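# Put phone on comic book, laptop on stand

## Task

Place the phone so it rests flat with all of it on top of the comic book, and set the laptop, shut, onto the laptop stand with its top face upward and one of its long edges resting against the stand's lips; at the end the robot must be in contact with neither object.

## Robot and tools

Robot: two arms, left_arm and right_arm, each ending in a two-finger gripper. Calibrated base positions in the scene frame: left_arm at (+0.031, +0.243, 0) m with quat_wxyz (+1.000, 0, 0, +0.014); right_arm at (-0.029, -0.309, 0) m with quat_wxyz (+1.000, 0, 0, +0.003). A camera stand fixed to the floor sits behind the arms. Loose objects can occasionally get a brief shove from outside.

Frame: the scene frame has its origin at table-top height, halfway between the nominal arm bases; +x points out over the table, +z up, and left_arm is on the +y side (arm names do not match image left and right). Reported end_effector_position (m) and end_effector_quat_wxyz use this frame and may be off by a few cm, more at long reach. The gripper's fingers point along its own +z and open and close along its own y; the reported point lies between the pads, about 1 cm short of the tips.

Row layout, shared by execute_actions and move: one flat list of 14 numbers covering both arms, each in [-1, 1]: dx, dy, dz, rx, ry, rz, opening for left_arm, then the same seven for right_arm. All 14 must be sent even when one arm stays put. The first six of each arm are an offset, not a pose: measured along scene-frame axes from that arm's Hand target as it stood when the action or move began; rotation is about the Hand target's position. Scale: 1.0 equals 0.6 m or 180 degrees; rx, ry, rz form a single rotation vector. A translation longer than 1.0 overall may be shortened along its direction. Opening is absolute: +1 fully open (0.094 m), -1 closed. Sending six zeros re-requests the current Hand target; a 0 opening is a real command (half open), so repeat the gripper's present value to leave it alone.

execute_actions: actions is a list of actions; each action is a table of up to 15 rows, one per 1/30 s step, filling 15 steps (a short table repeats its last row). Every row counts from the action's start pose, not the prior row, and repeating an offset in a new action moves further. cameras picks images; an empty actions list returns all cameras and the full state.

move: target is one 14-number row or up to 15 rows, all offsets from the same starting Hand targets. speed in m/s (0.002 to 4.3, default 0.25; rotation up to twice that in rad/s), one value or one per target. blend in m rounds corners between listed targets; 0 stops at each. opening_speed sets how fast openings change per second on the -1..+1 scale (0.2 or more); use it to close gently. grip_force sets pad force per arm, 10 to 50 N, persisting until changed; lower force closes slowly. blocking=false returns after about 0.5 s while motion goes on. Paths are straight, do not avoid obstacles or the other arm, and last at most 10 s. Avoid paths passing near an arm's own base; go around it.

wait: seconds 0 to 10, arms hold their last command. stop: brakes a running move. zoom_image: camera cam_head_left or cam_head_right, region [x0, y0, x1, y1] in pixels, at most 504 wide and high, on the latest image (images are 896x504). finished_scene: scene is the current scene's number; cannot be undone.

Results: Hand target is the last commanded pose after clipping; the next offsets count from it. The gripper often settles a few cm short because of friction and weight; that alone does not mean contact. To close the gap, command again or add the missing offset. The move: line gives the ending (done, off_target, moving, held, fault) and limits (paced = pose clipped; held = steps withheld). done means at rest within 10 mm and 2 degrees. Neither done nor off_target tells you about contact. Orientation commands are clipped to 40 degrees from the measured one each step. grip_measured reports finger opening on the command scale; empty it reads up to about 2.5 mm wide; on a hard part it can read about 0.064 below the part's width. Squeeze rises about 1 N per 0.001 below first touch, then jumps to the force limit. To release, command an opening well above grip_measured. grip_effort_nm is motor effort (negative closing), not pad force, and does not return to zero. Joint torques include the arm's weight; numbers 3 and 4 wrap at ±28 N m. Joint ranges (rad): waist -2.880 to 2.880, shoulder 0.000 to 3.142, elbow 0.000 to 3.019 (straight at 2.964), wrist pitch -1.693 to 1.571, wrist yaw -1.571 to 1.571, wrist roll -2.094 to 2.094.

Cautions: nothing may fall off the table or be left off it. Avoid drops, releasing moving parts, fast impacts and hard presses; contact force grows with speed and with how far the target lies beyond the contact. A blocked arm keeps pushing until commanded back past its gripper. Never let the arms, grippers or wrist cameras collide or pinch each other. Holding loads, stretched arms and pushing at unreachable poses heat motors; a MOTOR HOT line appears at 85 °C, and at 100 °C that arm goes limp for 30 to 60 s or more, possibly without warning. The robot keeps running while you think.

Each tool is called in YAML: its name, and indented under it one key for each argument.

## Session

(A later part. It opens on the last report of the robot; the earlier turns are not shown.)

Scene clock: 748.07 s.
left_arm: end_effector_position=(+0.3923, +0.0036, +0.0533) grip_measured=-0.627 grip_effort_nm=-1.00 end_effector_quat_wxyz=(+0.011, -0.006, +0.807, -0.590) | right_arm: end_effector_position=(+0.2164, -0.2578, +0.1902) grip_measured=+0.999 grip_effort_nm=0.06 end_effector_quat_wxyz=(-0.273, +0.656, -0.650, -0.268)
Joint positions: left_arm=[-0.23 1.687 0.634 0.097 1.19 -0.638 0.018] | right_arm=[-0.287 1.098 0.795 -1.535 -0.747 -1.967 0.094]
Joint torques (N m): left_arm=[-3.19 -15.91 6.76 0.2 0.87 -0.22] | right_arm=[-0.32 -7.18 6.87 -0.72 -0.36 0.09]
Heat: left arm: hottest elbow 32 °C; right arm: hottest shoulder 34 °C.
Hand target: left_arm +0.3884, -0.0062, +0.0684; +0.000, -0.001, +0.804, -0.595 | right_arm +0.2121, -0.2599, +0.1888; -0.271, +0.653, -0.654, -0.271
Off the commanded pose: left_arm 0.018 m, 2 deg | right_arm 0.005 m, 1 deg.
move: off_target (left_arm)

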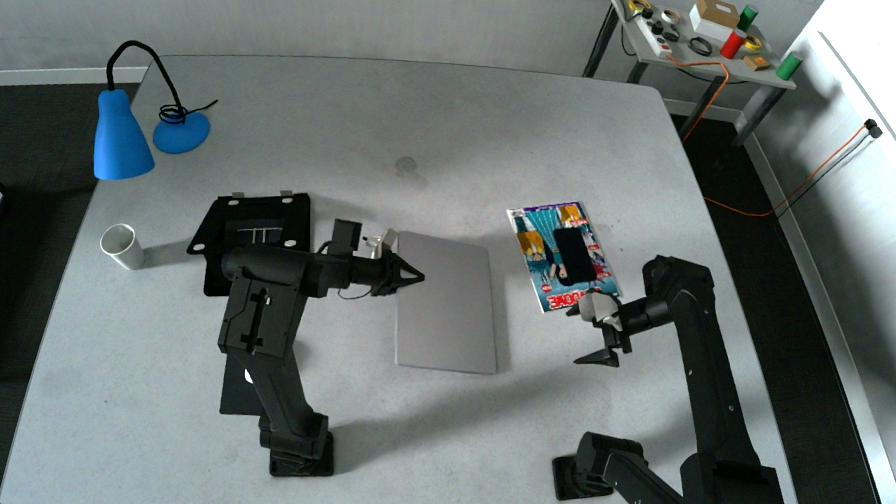

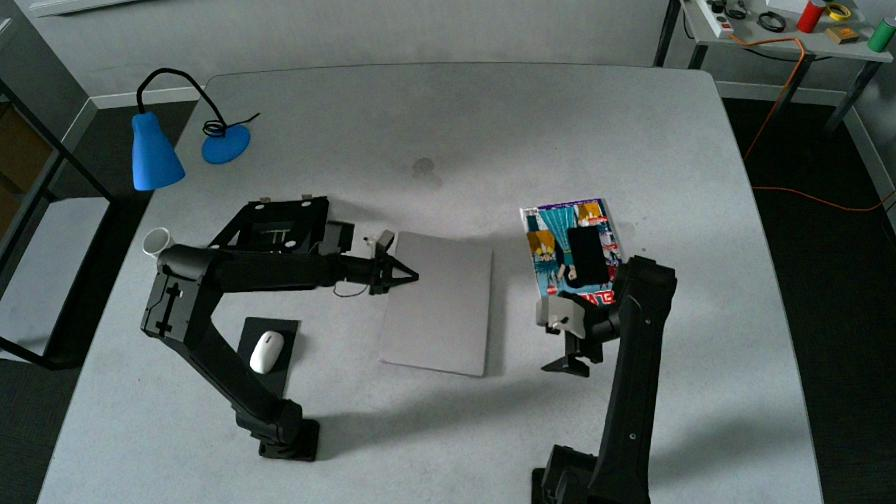

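move:
  target: [-0.04,-0.03,0.34,0.2,0,0,-1.0, 0,0,0,0,0,0,1.0]
  speed: 0.1
  cameras: ["all"]

zoom_image:
  camera: "cam_head_left"
  region: [320, 150, 540, 390]

zoom_image:
  camera: "cam_head_right"
  region: [320, 150, 540, 390]

Scene clock: 790.27 s.
left_arm: end_effector_position=(+0.3307, +0.0057, +0.1775) grip_measured=-0.634 grip_effort_nm=-1.01 end_effector_quat_wxyz=(-0.073, -0.018, +0.963, -0.259) | right_arm: end_effector_position=(+0.2164, -0.2578, +0.1902) grip_measured=+0.999 grip_effort_nm=0.06 end_effector_quat_wxyz=(-0.273, +0.656, -0.650, -0.268)
Joint positions: left_arm=[-0.462 1.293 0.991 -1.163 0.535 -0.5 0.017] | right_arm=[-0.287 1.098 0.795 -1.535 -0.747 -1.967 0.094]
Joint torques (N m): left_arm=[-2.49 -16.44 24.2 -0.08 1.87 -0.29] | right_arm=[-0.44 -7.18 6.9 -0.72 -0.36 0.08]
Heat: left arm: hottest elbow 33 °C; right arm: hottest elbow 36 °C.
Hand target: left_arm +0.3644, -0.0242, +0.2725; +0.000, -0.001, +0.948, -0.317 | right_arm +0.2121, -0.2599, +0.1888; -0.271, +0.653, -0.654, -0.271
Off the commanded pose: left_arm 0.105 m, 11 deg | right_arm 0.005 m, 1 deg.
move: off_target (left_arm)

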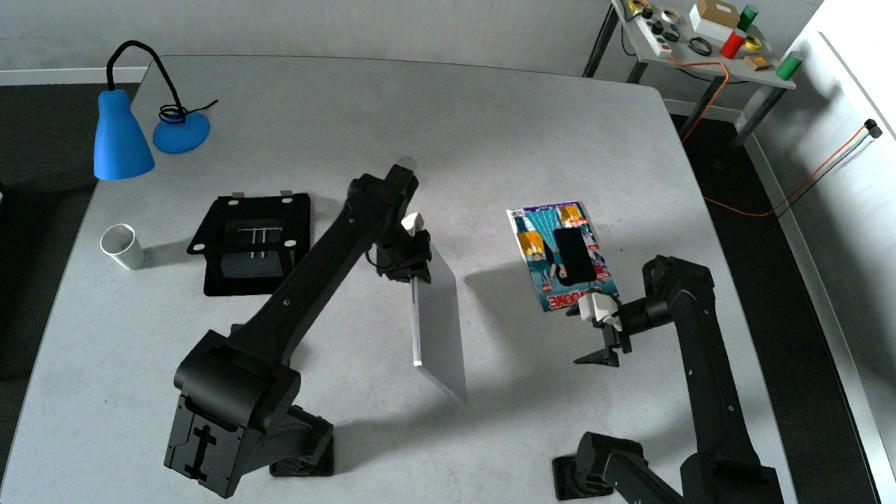

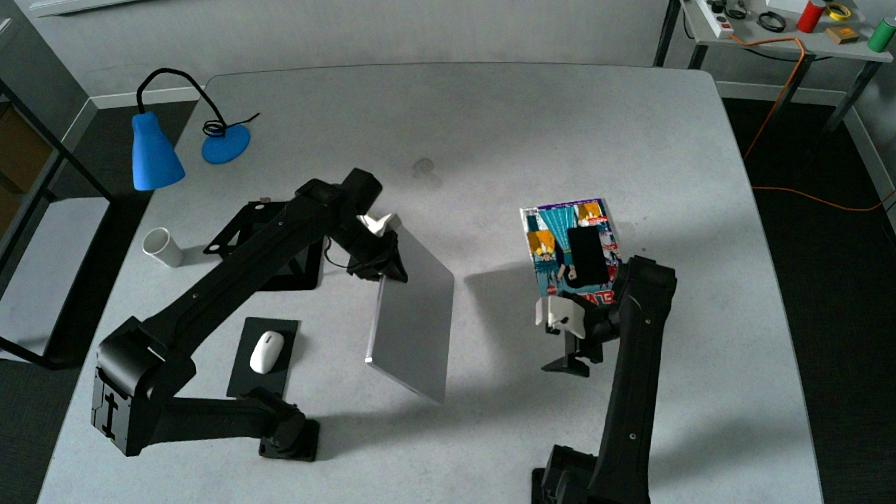

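Scaled by 2.100.

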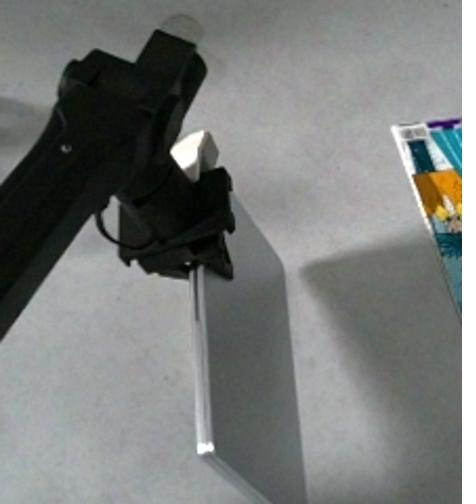

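Scaled by 2.100.

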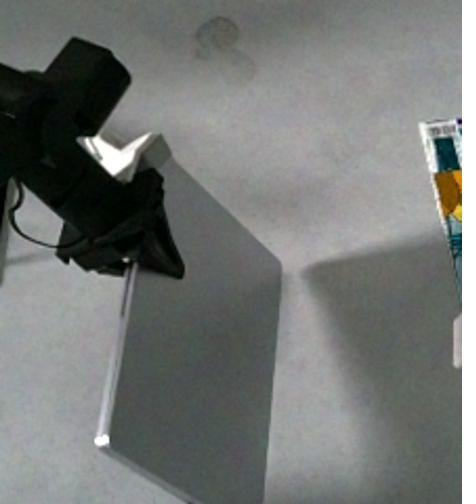

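move:
  target: [0,0,0.03,0,0,0,-1.0, 0,0,0,0,0,0,1.0]
  speed: 0.1

Scene clock: 798.60 s.
left_arm: end_effector_position=(+0.3335, +0.0045, +0.1976) grip_measured=-0.634 grip_effort_nm=-1.01 end_effector_quat_wxyz=(-0.070, -0.017, +0.963, -0.260) | right_arm: end_effector_position=(+0.2164, -0.2578, +0.1902) grip_measured=+0.999 grip_effort_nm=0.06 end_effector_quat_wxyz=(-0.273, +0.656, -0.650, -0.268)
Joint positions: left_arm=[-0.462 1.282 1.036 -1.211 0.535 -0.5 0.017] | right_arm=[-0.287 1.098 0.795 -1.535 -0.747 -1.967 0.094]
Joint torques (N m): left_arm=[-2.32 -15.5 24.43 -0.25 1.93 -0.32] | right_arm=[-0.26 -7.12 6.9 -0.69 -0.35 0.09]
Heat: left arm: hottest elbow 36 °C; right arm: hottest elbow 36 °C.
Hand target: left_arm +0.3644, -0.0242, +0.2903; +0.000, -0.001, +0.948, -0.317 | right_arm +0.2121, -0.2599, +0.1888; -0.271, +0.653, -0.654, -0.271
Off the commanded pose: left_arm 0.102 m, 11 deg | right_arm 0.005 m, 1 deg.
move: off_target (left_arm)

move:
  target:
    - [0,0,0.15,0,0,0,-1.0, 0,0,0,0,0,0,1.0]
    - [-0.03,0.25,0.18,0,0,0.25,-1.0, 0,0,0,0,0,0,1.0]
  speed: 0.15
  blend: [0.03,0]
  cameras: ["all"]

Scene clock: 812.53 s.
left_arm: end_effector_position=(+0.3463, +0.1266, +0.3456) grip_measured=-0.634 grip_effort_nm=-1.01 end_effector_quat_wxyz=(+0.067, -0.364, +0.898, -0.238) | right_arm: end_effector_position=(+0.2164, -0.2578, +0.1902) grip_measured=+0.999 grip_effort_nm=0.06 end_effector_quat_wxyz=(-0.273, +0.656, -0.650, -0.268)
Joint positions: left_arm=[-0.215 0.984 1.205 -1.404 0.323 -1.019 0.017] | right_arm=[-0.287 1.098 0.795 -1.535 -0.747 -1.967 0.094]
Joint torques (N m): left_arm=[-0.15 -12.75 15.64 2.44 1.35 -0.33] | right_arm=[-0.44 -7.12 6.89 -0.72 -0.36 0.08]
Motor temperatures (°C): left_arm=[23 27 40 24 33 24 28] | right_arm=[26 33 37 25 25 23 25]
Heat: left arm: hottest elbow 40 °C; right arm: hottest elbow 37 °C.
Hand target: left_arm +0.3464, +0.1258, +0.3983; +0.121, -0.364, +0.876, -0.293 | right_arm +0.2121, -0.2599, +0.1888; -0.271, +0.653, -0.654, -0.271
Off the commanded pose: left_arm 0.053 m, 9 deg | right_arm 0.005 m, 1 deg.
move: off_target (left_arm)

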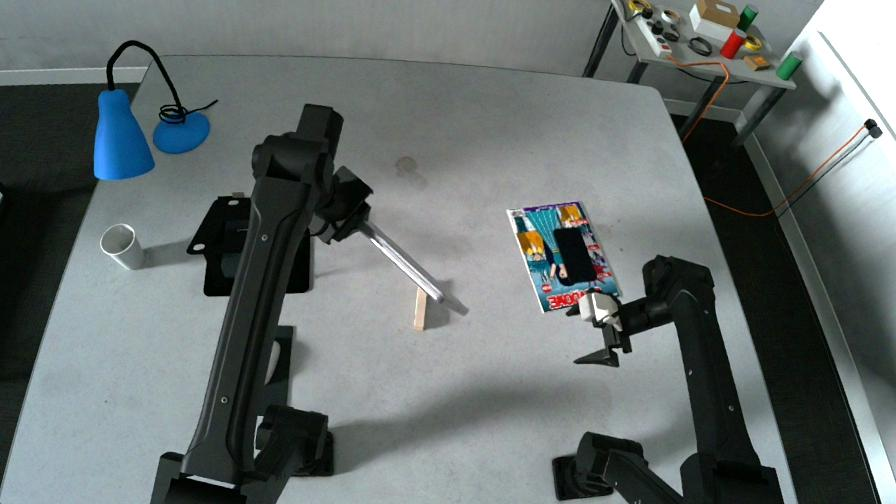

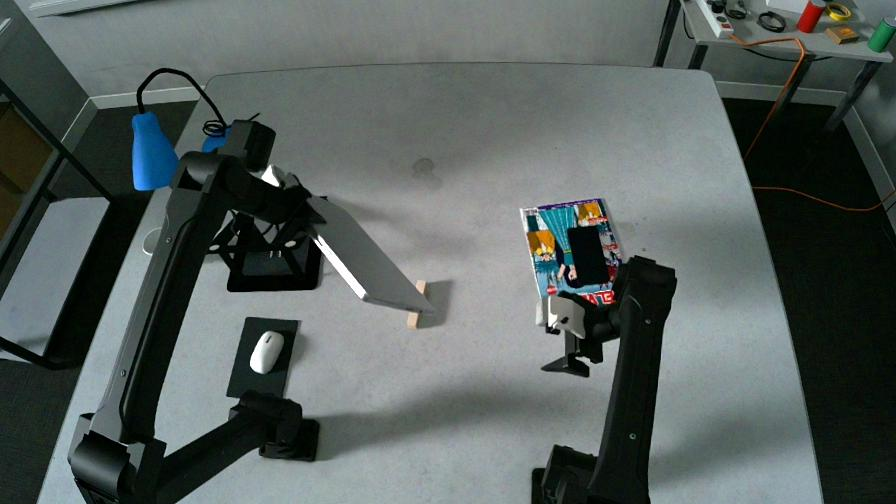

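move:
  target: [0.1,0.46,0.02,0,0,0.255,-1.0, 0,0,0,0,0,0,1.0]
  speed: 0.15
  cameras: ["all"]

zoom_image:
  camera: "cam_head_left"
  region: [150, 120, 400, 330]

zoom_image:
  camera: "cam_head_right"
  region: [150, 120, 400, 330]

Scene clock: 821.97 s.
left_arm: end_effector_position=(+0.3736, +0.3854, +0.3052) grip_measured=-0.635 grip_effort_nm=-1.01 end_effector_quat_wxyz=(-0.113, +0.697, -0.686, +0.174) | right_arm: end_effector_position=(+0.2164, -0.2578, +0.1902) grip_measured=+0.999 grip_effort_nm=0.06 end_effector_quat_wxyz=(-0.273, +0.656, -0.650, -0.268)
Joint positions: left_arm=[0.493 1.103 1.195 -1.342 0.272 -1.109 0.017] | right_arm=[-0.287 1.098 0.795 -1.535 -0.747 -1.967 0.094]
Joint torques (N m): left_arm=[-0.79 -12.69 26.19 2.25 1.34 -0.32] | right_arm=[-0.38 -7.18 6.87 -0.72 -0.35 0.08]
Heat: left arm: hottest elbow 42 °C; right arm: hottest elbow 37 °C.
Hand target: left_arm +0.4064, +0.4018, +0.4105; -0.226, +0.676, -0.665, +0.223 | right_arm +0.2121, -0.2599, +0.1888; -0.271, +0.653, -0.654, -0.271
Off the commanded pose: left_arm 0.111 m, 14 deg | right_arm 0.005 m, 1 deg.
move: off_target (left_arm)

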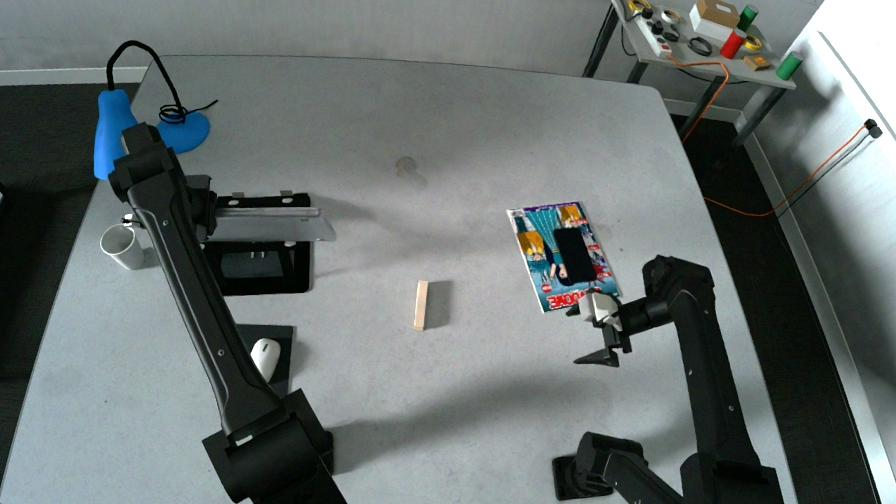

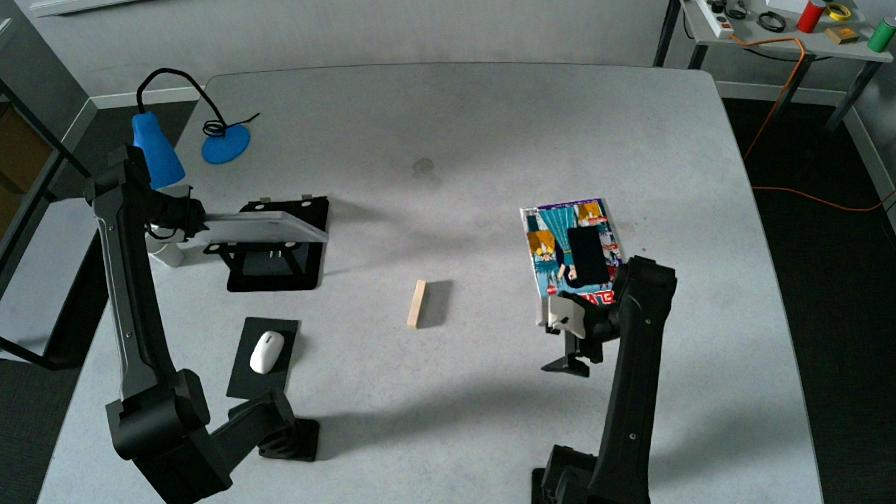

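Scaled by 2.016.

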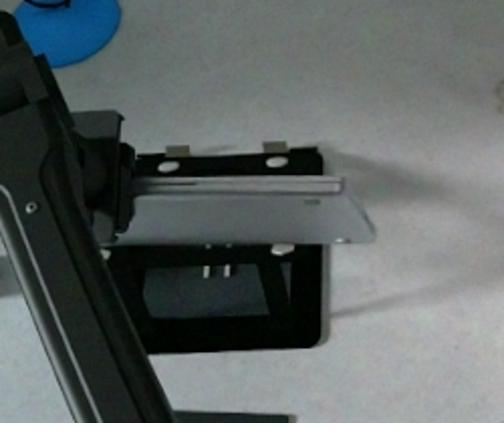

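Scaled by 2.016.

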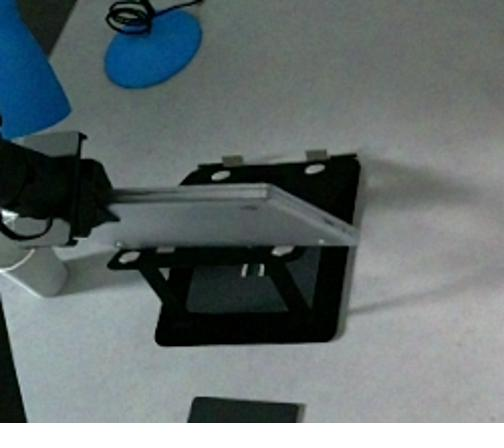

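move:
  target:
    - [0.03,0.03,0.06,0,-0.078,0.067,-1.0, 0,0,0,0,0,0,1.0]
    - [0.2,0.064,0.0,0,-0.078,0.067,-1.0, 0,0,0,0,0,0,1.0]
  speed: 0.12
  blend: [0.03,0]
  cameras: ["all"]

zoom_image:
  camera: "cam_head_left"
  region: [150, 120, 400, 330]

zoom_image:
  camera: "cam_head_right"
  region: [150, 120, 400, 330]

Scene clock: 836.70 s.
left_arm: end_effector_position=(+0.4794, +0.4307, +0.2773) grip_measured=-0.635 grip_effort_nm=-1.01 end_effector_quat_wxyz=(-0.207, +0.756, -0.587, +0.202) | right_arm: end_effector_position=(+0.2164, -0.2578, +0.1902) grip_measured=+0.999 grip_effort_nm=0.06 end_effector_quat_wxyz=(-0.273, +0.656, -0.650, -0.268)
Joint positions: left_arm=[0.432 1.268 1.195 -0.935 0.178 -1.411 0.017] | right_arm=[-0.287 1.098 0.795 -1.535 -0.747 -1.967 0.094]
Joint torques (N m): left_arm=[-2.96 -18.26 25.43 3.95 0.86 -0.37] | right_arm=[-0.32 -7.12 6.9 -0.72 -0.36 0.08]
Motor temperatures (°C): left_arm=[23 27 52 24 32 24 28] | right_arm=[26 33 37 25 25 23 25]
Heat: left arm: hottest elbow 52 °C; right arm: hottest elbow 37 °C.
Hand target: left_arm +0.5264, +0.4402, +0.4104; -0.327, +0.710, -0.558, +0.279 | right_arm +0.2121, -0.2599, +0.1888; -0.271, +0.653, -0.654, -0.271
Off the commanded pose: left_arm 0.142 m, 17 deg | right_arm 0.005 m, 1 deg.
move: off_target (left_arm)

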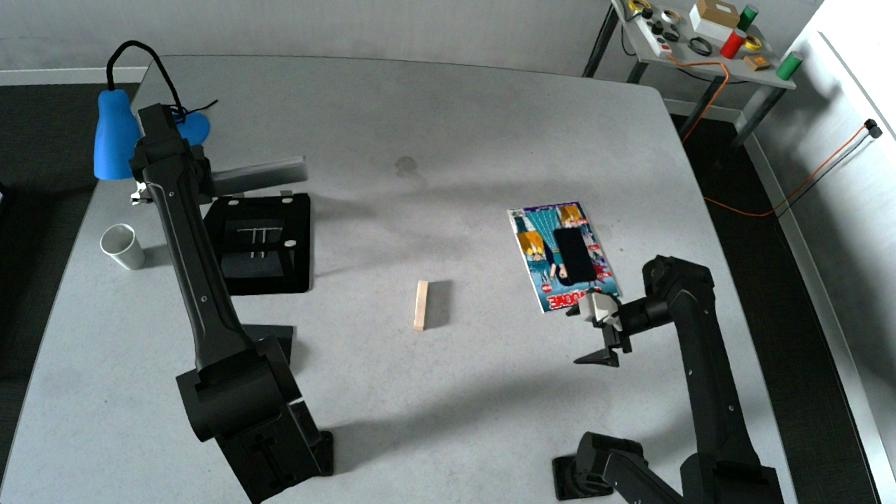

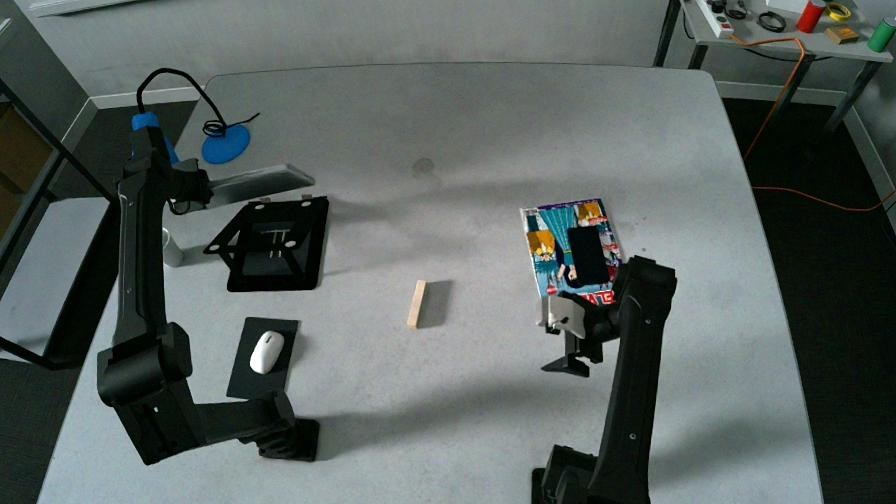

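Scaled by 2.016.

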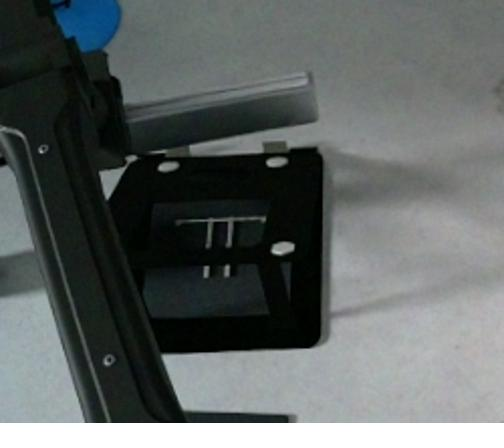

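Scaled by 2.016.

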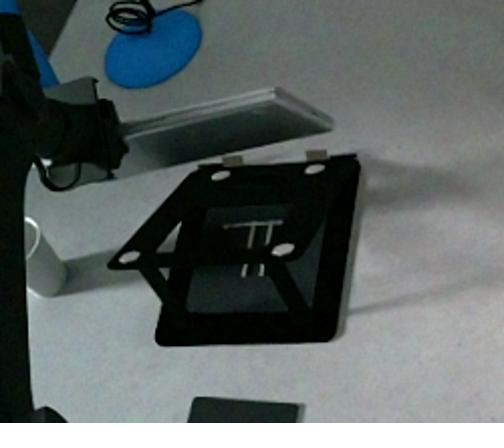

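move:
  target: [0.11,-0.03,-0.09,0,-0.035,-0.045,-1.0, 0,0,0,0,0,0,1.0]
  speed: 0.12
  cameras: ["all"]

zoom_image:
  camera: "cam_head_left"
  region: [150, 120, 400, 330]

zoom_image:
  camera: "cam_head_right"
  region: [150, 120, 400, 330]

Scene clock: 845.03 s.
left_arm: end_effector_position=(+0.5634, +0.4241, +0.2459) grip_measured=-0.635 grip_effort_nm=-1.01 end_effector_quat_wxyz=(-0.242, +0.702, -0.612, +0.272) | right_arm: end_effector_position=(+0.2164, -0.2578, +0.1902) grip_measured=+0.999 grip_effort_nm=0.06 end_effector_quat_wxyz=(-0.273, +0.656, -0.650, -0.268)
Joint positions: left_arm=[0.382 1.419 1.195 -0.643 0.268 -1.396 0.017] | right_arm=[-0.287 1.098 0.795 -1.535 -0.747 -1.967 0.094]
Joint torques (N m): left_arm=[-2.49 -22.18 17.99 4.83 1.16 -0.26] | right_arm=[-0.26 -7.18 6.89 -0.72 -0.35 0.08]
Motor temperatures (°C): left_arm=[23 27 55 24 31 24 29] | right_arm=[26 33 37 25 25 23 25]
Heat: left arm: hottest elbow 55 °C; right arm: hottest elbow 37 °C.
Hand target: left_arm +0.5924, +0.4221, +0.3564; -0.337, +0.653, -0.588, +0.340 | right_arm +0.2121, -0.2599, +0.1888; -0.271, +0.653, -0.654, -0.271
Off the commanded pose: left_arm 0.114 m, 15 deg | right_arm 0.005 m, 1 deg.
move: off_target (left_arm)

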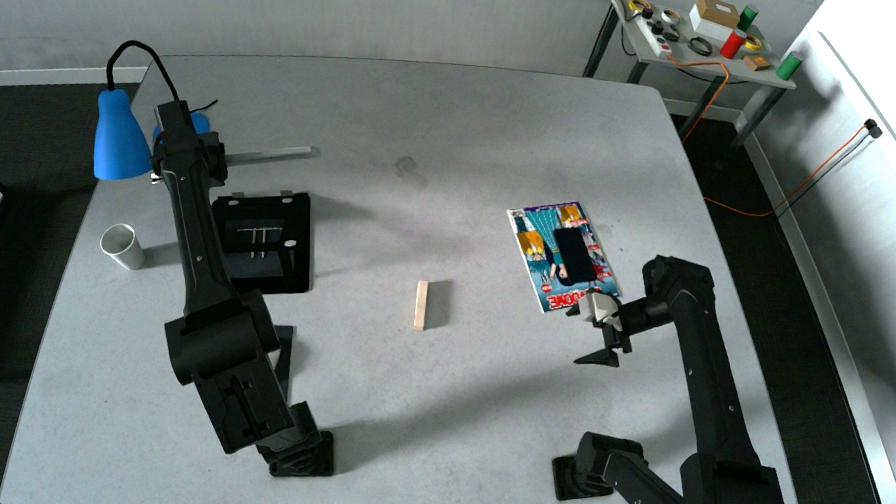

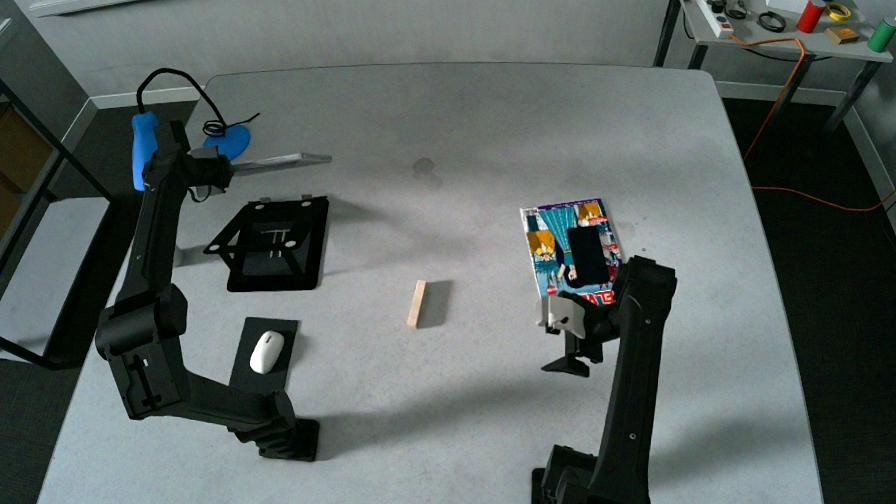

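Scaled by 2.016.

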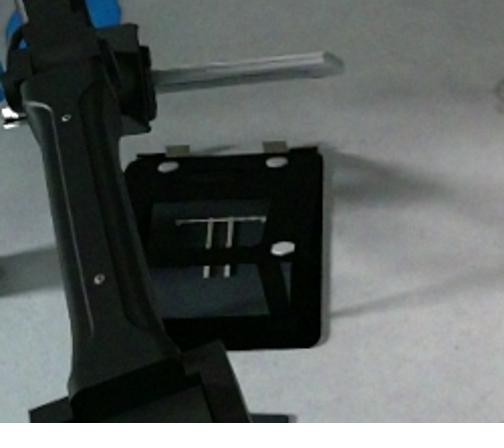

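Scaled by 2.016.

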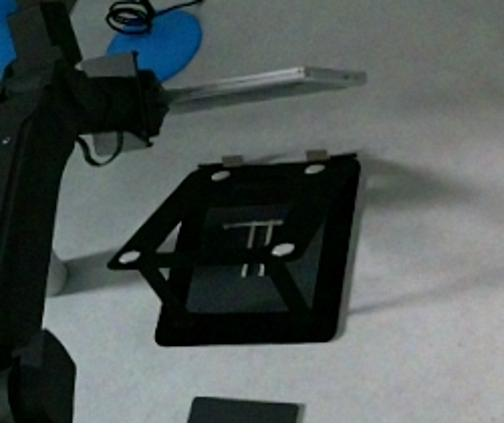

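move:
  target: [-0.06,0.007,-0.06,0,0,-0.017,-1.0, 0,0,0,0,0,0,1.0]
  speed: 0.1
  cameras: ["all"]

zoom_image:
  camera: "cam_head_left"
  region: [150, 120, 400, 330]

zoom_image:
  camera: "cam_head_right"
  region: [150, 120, 400, 330]

Scene clock: 852.43 s.
left_arm: end_effector_position=(+0.5336, +0.4142, +0.2074) grip_measured=-0.635 grip_effort_nm=-1.00 end_effector_quat_wxyz=(-0.225, +0.681, -0.634, +0.288) | right_arm: end_effector_position=(+0.2164, -0.2578, +0.1902) grip_measured=+0.999 grip_effort_nm=0.05 end_effector_quat_wxyz=(-0.273, +0.656, -0.650, -0.268)
Joint positions: left_arm=[0.414 1.382 1.056 -0.569 0.351 -1.325 0.017] | right_arm=[-0.287 1.098 0.795 -1.535 -0.747 -1.967 0.094]
Joint torques (N m): left_arm=[0.09 -22.36 17.36 4.6 1.41 -0.23] | right_arm=[-0.38 -7.12 6.86 -0.72 -0.36 0.08]
Heat: left arm: hottest elbow 54 °C; right arm: hottest elbow 37 °C.
Hand target: left_arm +0.5564, +0.4262, +0.3204; -0.328, +0.637, -0.605, +0.348 | right_arm +0.2121, -0.2599, +0.1888; -0.271, +0.653, -0.654, -0.271
Off the commanded pose: left_arm 0.116 m, 15 deg | right_arm 0.005 m, 1 deg.
move: off_target (left_arm)

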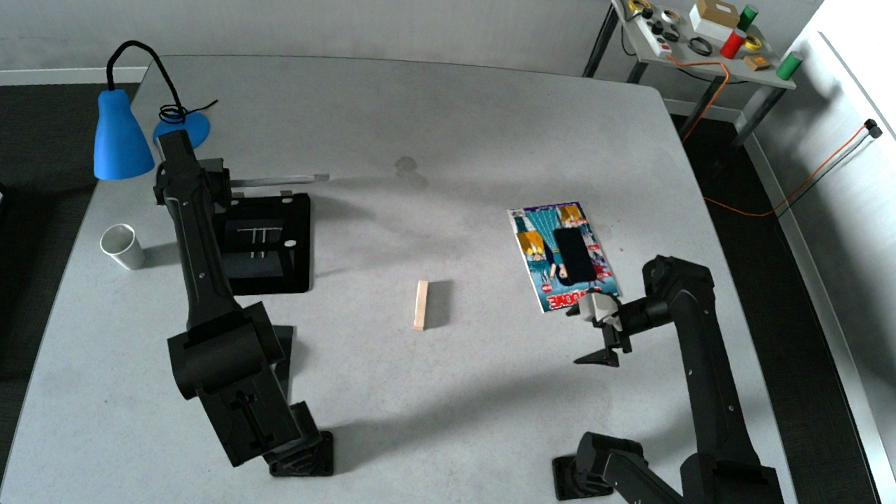

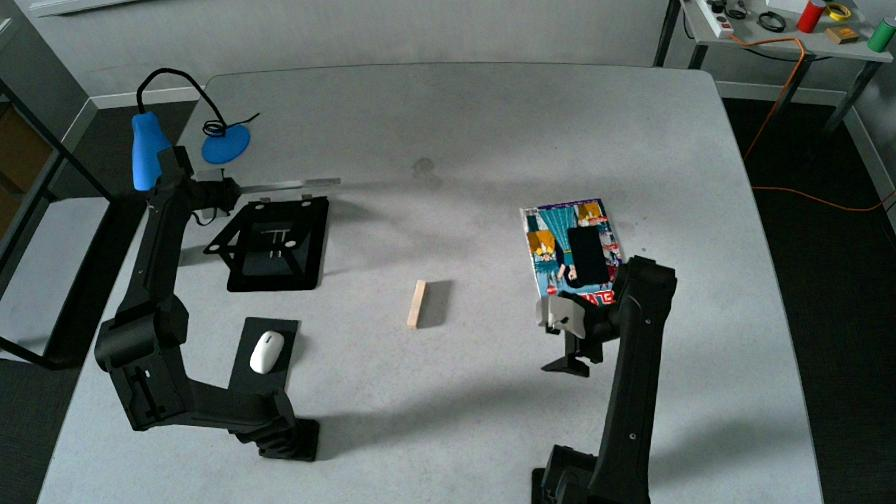

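Scaled by 2.016.

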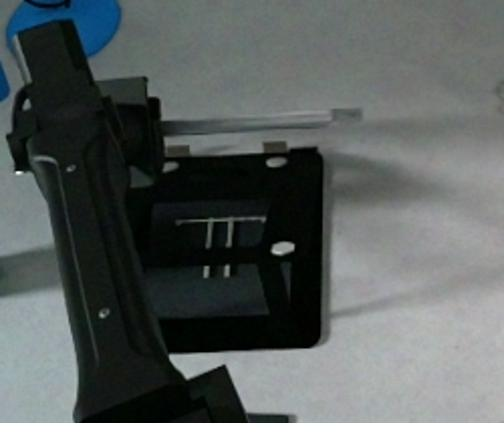

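Scaled by 2.016.

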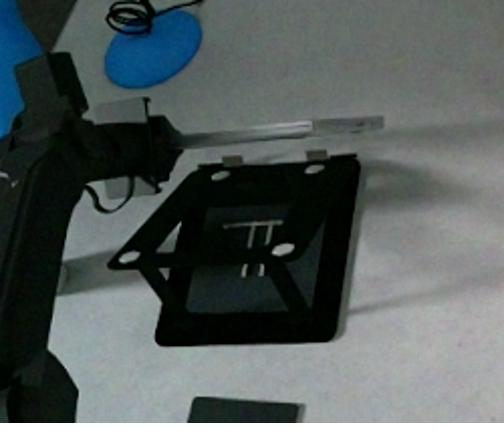

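move:
  target: [-0.012,0.022,-0.045,0,0,0.01,-1.0, 0,0,0,0,0,0,1.0]
  speed: 0.06
  cameras: ["all"]

zoom_image:
  camera: "cam_head_left"
  region: [150, 120, 400, 330]

zoom_image:
  camera: "cam_head_right"
  region: [150, 120, 400, 330]

Scene clock: 860.37 s.
left_arm: end_effector_position=(+0.5248, +0.4259, +0.1937) grip_measured=-0.635 grip_effort_nm=-1.01 end_effector_quat_wxyz=(-0.238, +0.686, -0.625, +0.288) | right_arm: end_effector_position=(+0.2164, -0.2578, +0.1902) grip_measured=+0.999 grip_effort_nm=0.06 end_effector_quat_wxyz=(-0.273, +0.656, -0.650, -0.268)
Joint positions: left_arm=[0.441 1.377 1.005 -0.503 0.35 -1.322 0.017] | right_arm=[-0.287 1.098 0.795 -1.535 -0.747 -1.967 0.094]
Joint torques (N m): left_arm=[-0.56 -21.07 16.35 4.51 1.37 -0.28] | right_arm=[-0.38 -7.12 6.87 -0.7 -0.35 0.08]
Heat: left arm: hottest elbow 53 °C; right arm: hottest elbow 37 °C.
Hand target: left_arm +0.5492, +0.4396, +0.2933; -0.333, +0.646, -0.595, +0.343 | right_arm +0.2121, -0.2599, +0.1888; -0.271, +0.653, -0.654, -0.271
Off the commanded pose: left_arm 0.104 m, 14 deg | right_arm 0.005 m, 1 deg.
move: off_target (left_arm)

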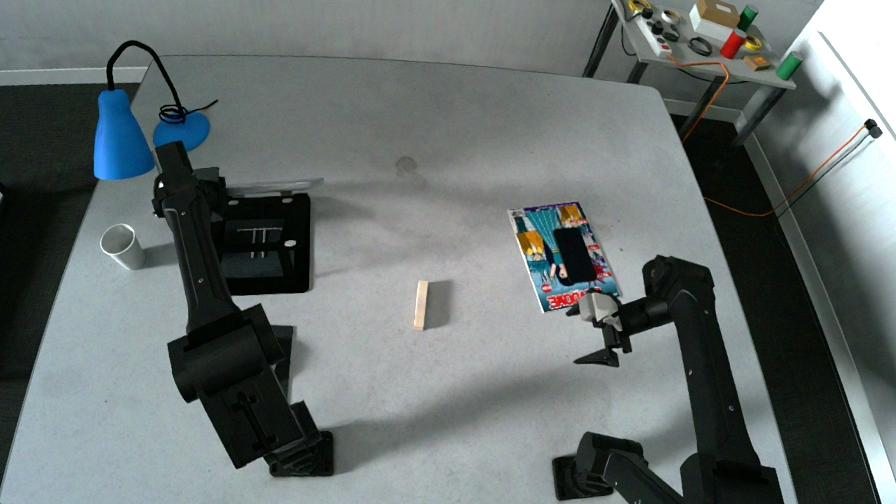

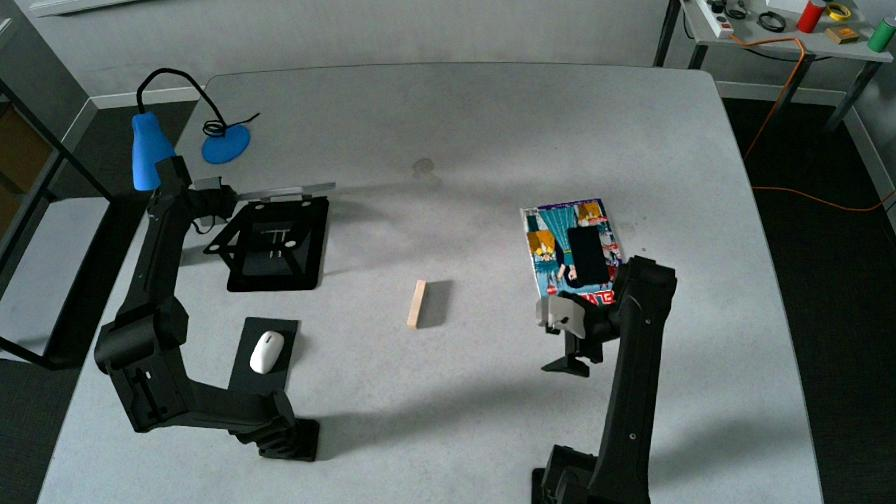

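Scaled by 2.016.

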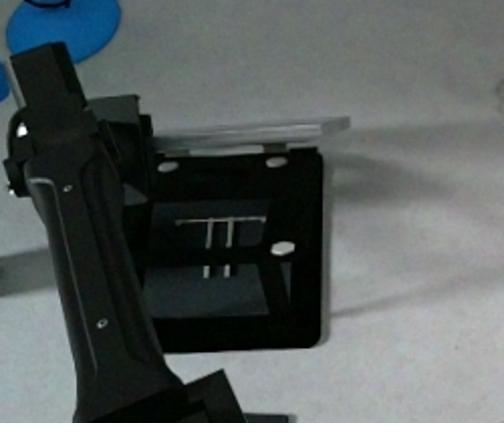

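Scaled by 2.016.

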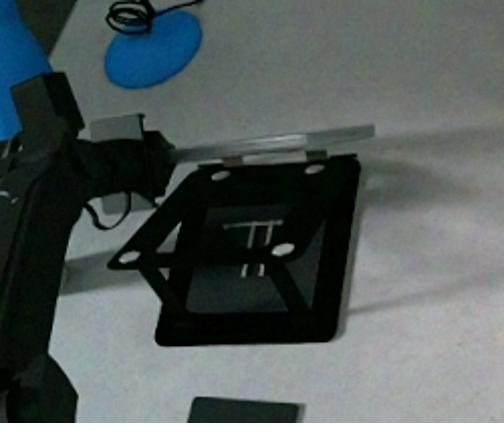

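move:
  target: [-0.035,0.0,-0.03,0,0,0.0,-1.0, 0,0,0,0,0,0,1.0]
  speed: 0.05
  cameras: ["all"]

zoom_image:
  camera: "cam_head_left"
  region: [200, 150, 350, 270]

zoom_image:
  camera: "cam_head_right"
  region: [200, 150, 350, 270]

Scene clock: 869.90 s.
left_arm: end_effector_position=(+0.5056, +0.4253, +0.1719) grip_measured=-0.635 grip_effort_nm=-1.01 end_effector_quat_wxyz=(-0.234, +0.687, -0.625, +0.287) | right_arm: end_effector_position=(+0.2164, -0.2578, +0.1902) grip_measured=+0.999 grip_effort_nm=0.06 end_effector_quat_wxyz=(-0.273, +0.656, -0.650, -0.268)
Joint positions: left_arm=[0.462 1.359 0.929 -0.459 0.365 -1.305 0.017] | right_arm=[-0.287 1.098 0.795 -1.535 -0.747 -1.967 0.094]
Joint torques (N m): left_arm=[-0.09 -21.48 15.73 4.66 1.47 -0.33] | right_arm=[-0.44 -7.12 6.87 -0.72 -0.35 0.08]
Heat: left arm: hottest elbow 51 °C; right arm: hottest elbow 37 °C.
Hand target: left_arm +0.5281, +0.4396, +0.2754; -0.333, +0.646, -0.595, +0.343 | right_arm +0.2121, -0.2599, +0.1888; -0.271, +0.653, -0.654, -0.271
Off the commanded pose: left_arm 0.107 m, 14 deg | right_arm 0.005 m, 1 deg.
move: off_target (left_arm)

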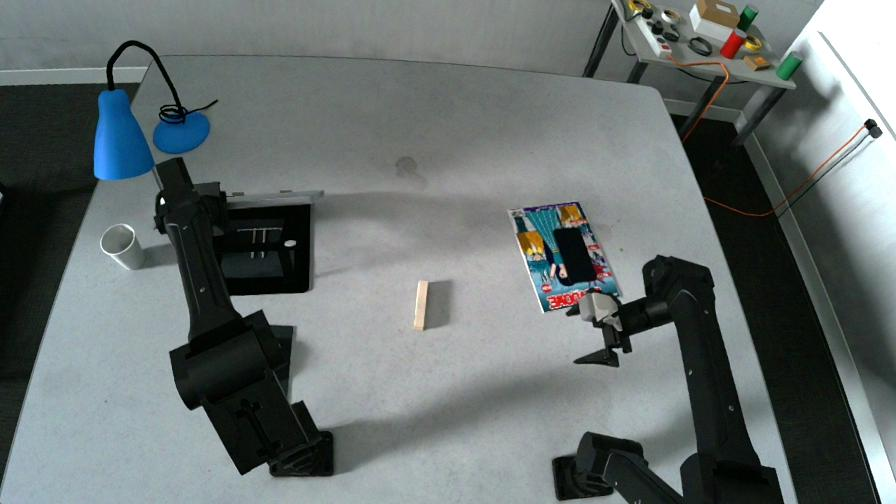

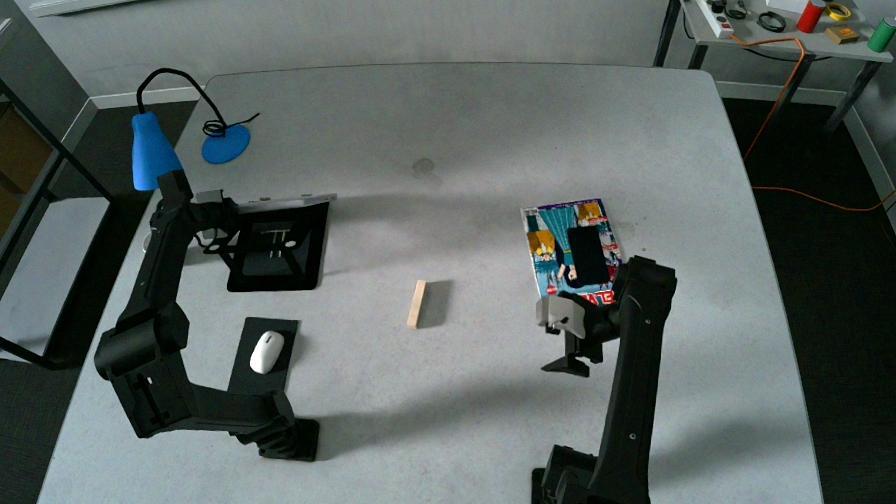

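Scaled by 3.360.

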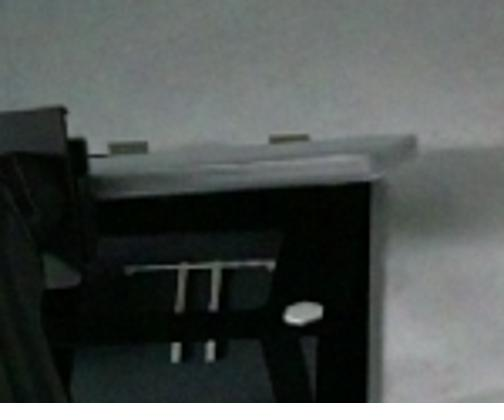

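Scaled by 3.360.

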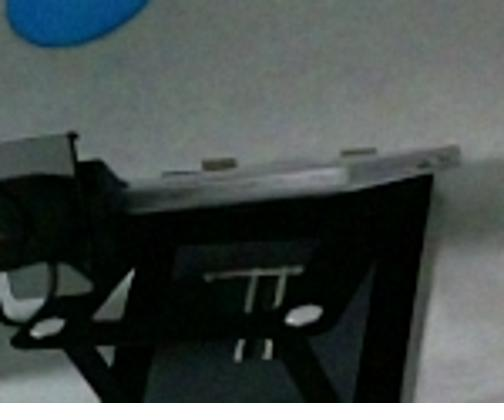

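move:
  target: [-0.02,0.0,-0.055,0,-0.05,0.0,-1.0, 0,0,0,0,0,0,1.0]
  speed: 0.05
  cameras: ["all"]

zoom_image:
  camera: "cam_head_left"
  region: [200, 150, 350, 270]

zoom_image:
  camera: "cam_head_right"
  region: [200, 150, 350, 270]

Scene clock: 878.20 s.
left_arm: end_effector_position=(+0.4916, +0.4217, +0.1480) grip_measured=-0.635 grip_effort_nm=-1.01 end_effector_quat_wxyz=(-0.290, +0.659, -0.604, +0.342) | right_arm: end_effector_position=(+0.2164, -0.2578, +0.1902) grip_measured=+0.999 grip_effort_nm=0.06 end_effector_quat_wxyz=(-0.273, +0.656, -0.650, -0.268)
Joint positions: left_arm=[0.493 1.332 0.74 -0.13 0.44 -1.336 0.017] | right_arm=[-0.287 1.098 0.795 -1.535 -0.747 -1.967 0.094]
Joint torques (N m): left_arm=[-0.5 -18.55 14.98 4.89 1.36 -0.53] | right_arm=[-0.38 -7.18 6.87 -0.68 -0.36 0.08]
Motor temperatures (°C): left_arm=[23 30 48 25 32 24 29] | right_arm=[26 33 37 25 25 23 25]
Heat: left arm: hottest elbow 48 °C; right arm: hottest elbow 37 °C.
Hand target: left_arm +0.5162, +0.4394, +0.2422; -0.378, +0.617, -0.567, +0.393 | right_arm +0.2121, -0.2599, +0.1888; -0.271, +0.653, -0.654, -0.271
Off the commanded pose: left_arm 0.099 m, 13 deg | right_arm 0.005 m, 1 deg.
move: off_target (left_arm)

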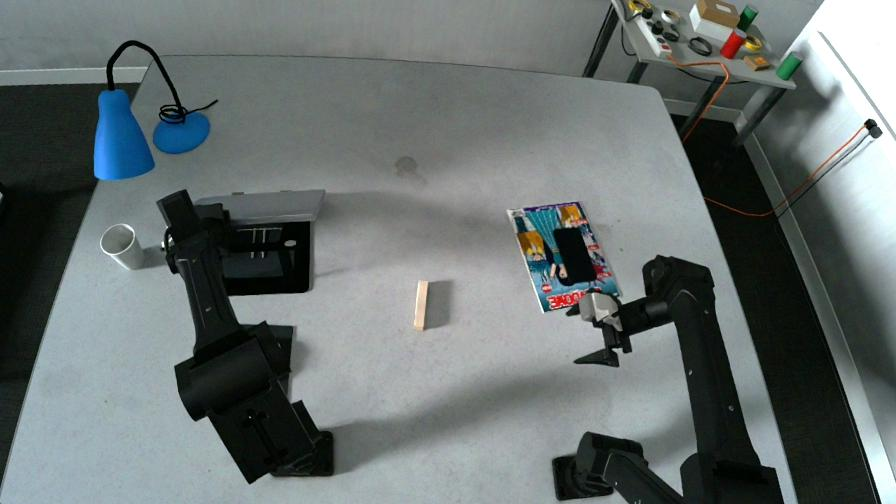

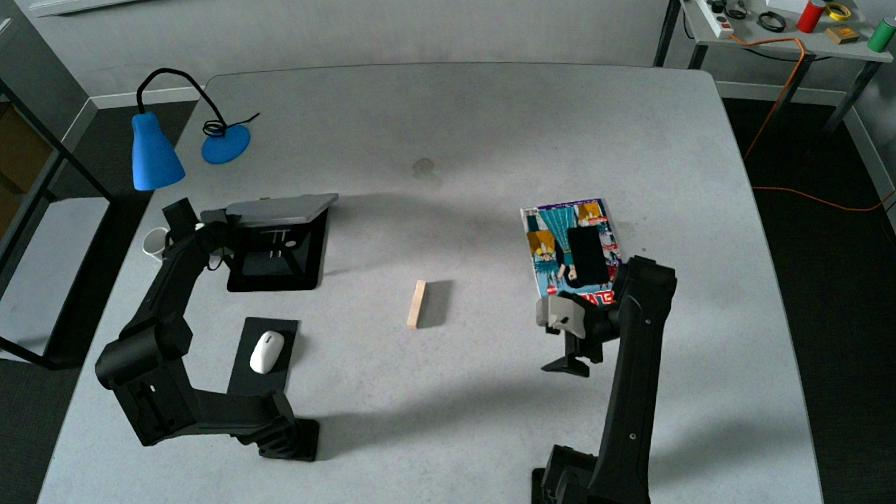

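Scaled by 3.360.

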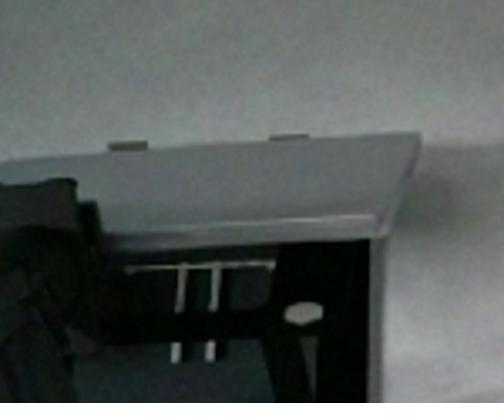

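Scaled by 3.360.

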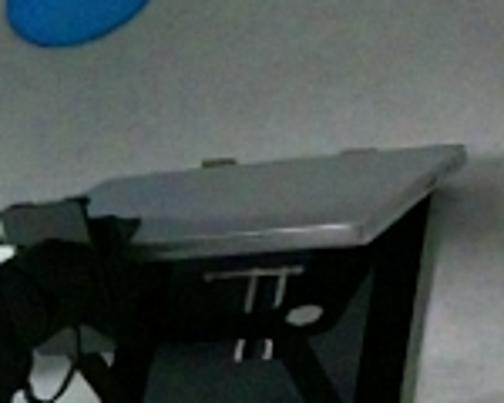

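move:
  target: [-0.025,0.0,-0.075,0,-0.06,0.0,-1.0, 0,0,0,0,0,0,1.0]
  speed: 0.05
  cameras: ["all"]

zoom_image:
  camera: "cam_head_left"
  region: [180, 150, 350, 280]

zoom_image:
  camera: "cam_head_right"
  region: [180, 150, 350, 280]

Scene clock: 885.70 s.
left_arm: end_effector_position=(+0.4875, +0.4254, +0.1611) grip_measured=-0.636 grip_effort_nm=-1.01 end_effector_quat_wxyz=(-0.391, +0.602, -0.552, +0.425) | right_arm: end_effector_position=(+0.2164, -0.2578, +0.1902) grip_measured=+0.999 grip_effort_nm=0.06 end_effector_quat_wxyz=(-0.273, +0.656, -0.650, -0.268)
Joint positions: left_arm=[0.529 1.345 0.571 0.381 0.52 -1.452 0.017] | right_arm=[-0.287 1.098 0.795 -1.535 -0.747 -1.967 0.094]
Joint torques (N m): left_arm=[0.03 -10.87 12.11 4.86 0.67 -0.3] | right_arm=[-0.44 -7.18 6.89 -0.72 -0.35 0.08]
Heat: left arm: hottest elbow 47 °C; right arm: hottest elbow 37 °C.
Hand target: left_arm +0.5012, +0.4395, +0.1974; -0.430, +0.577, -0.529, +0.449 | right_arm +0.2121, -0.2599, +0.1888; -0.271, +0.653, -0.654, -0.271
Off the commanded pose: left_arm 0.041 m, 6 deg | right_arm 0.005 m, 1 deg.
move: off_target (left_arm)

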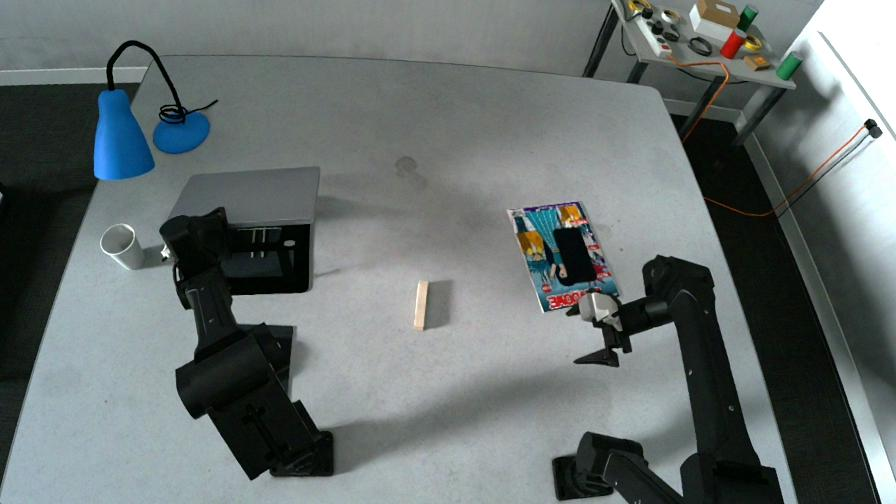

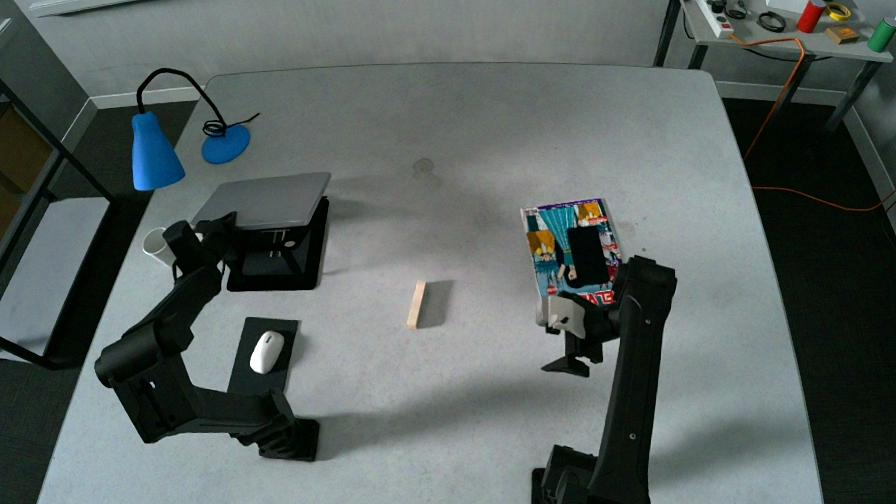

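Scaled by 2.965.

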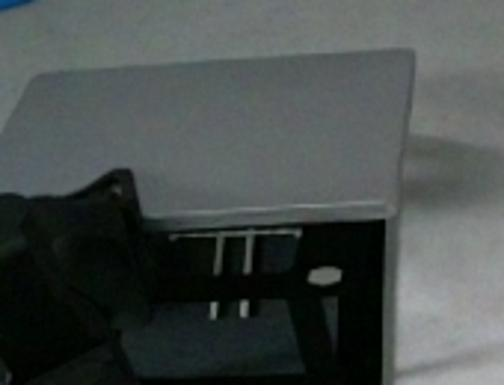

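Scaled by 2.965.

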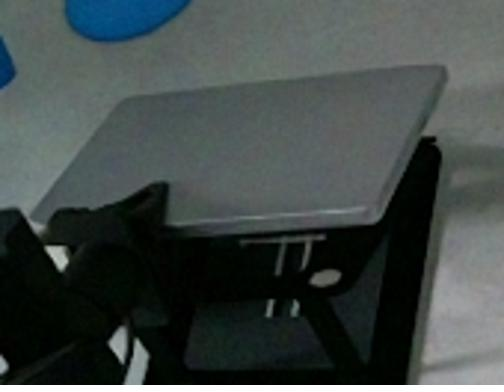

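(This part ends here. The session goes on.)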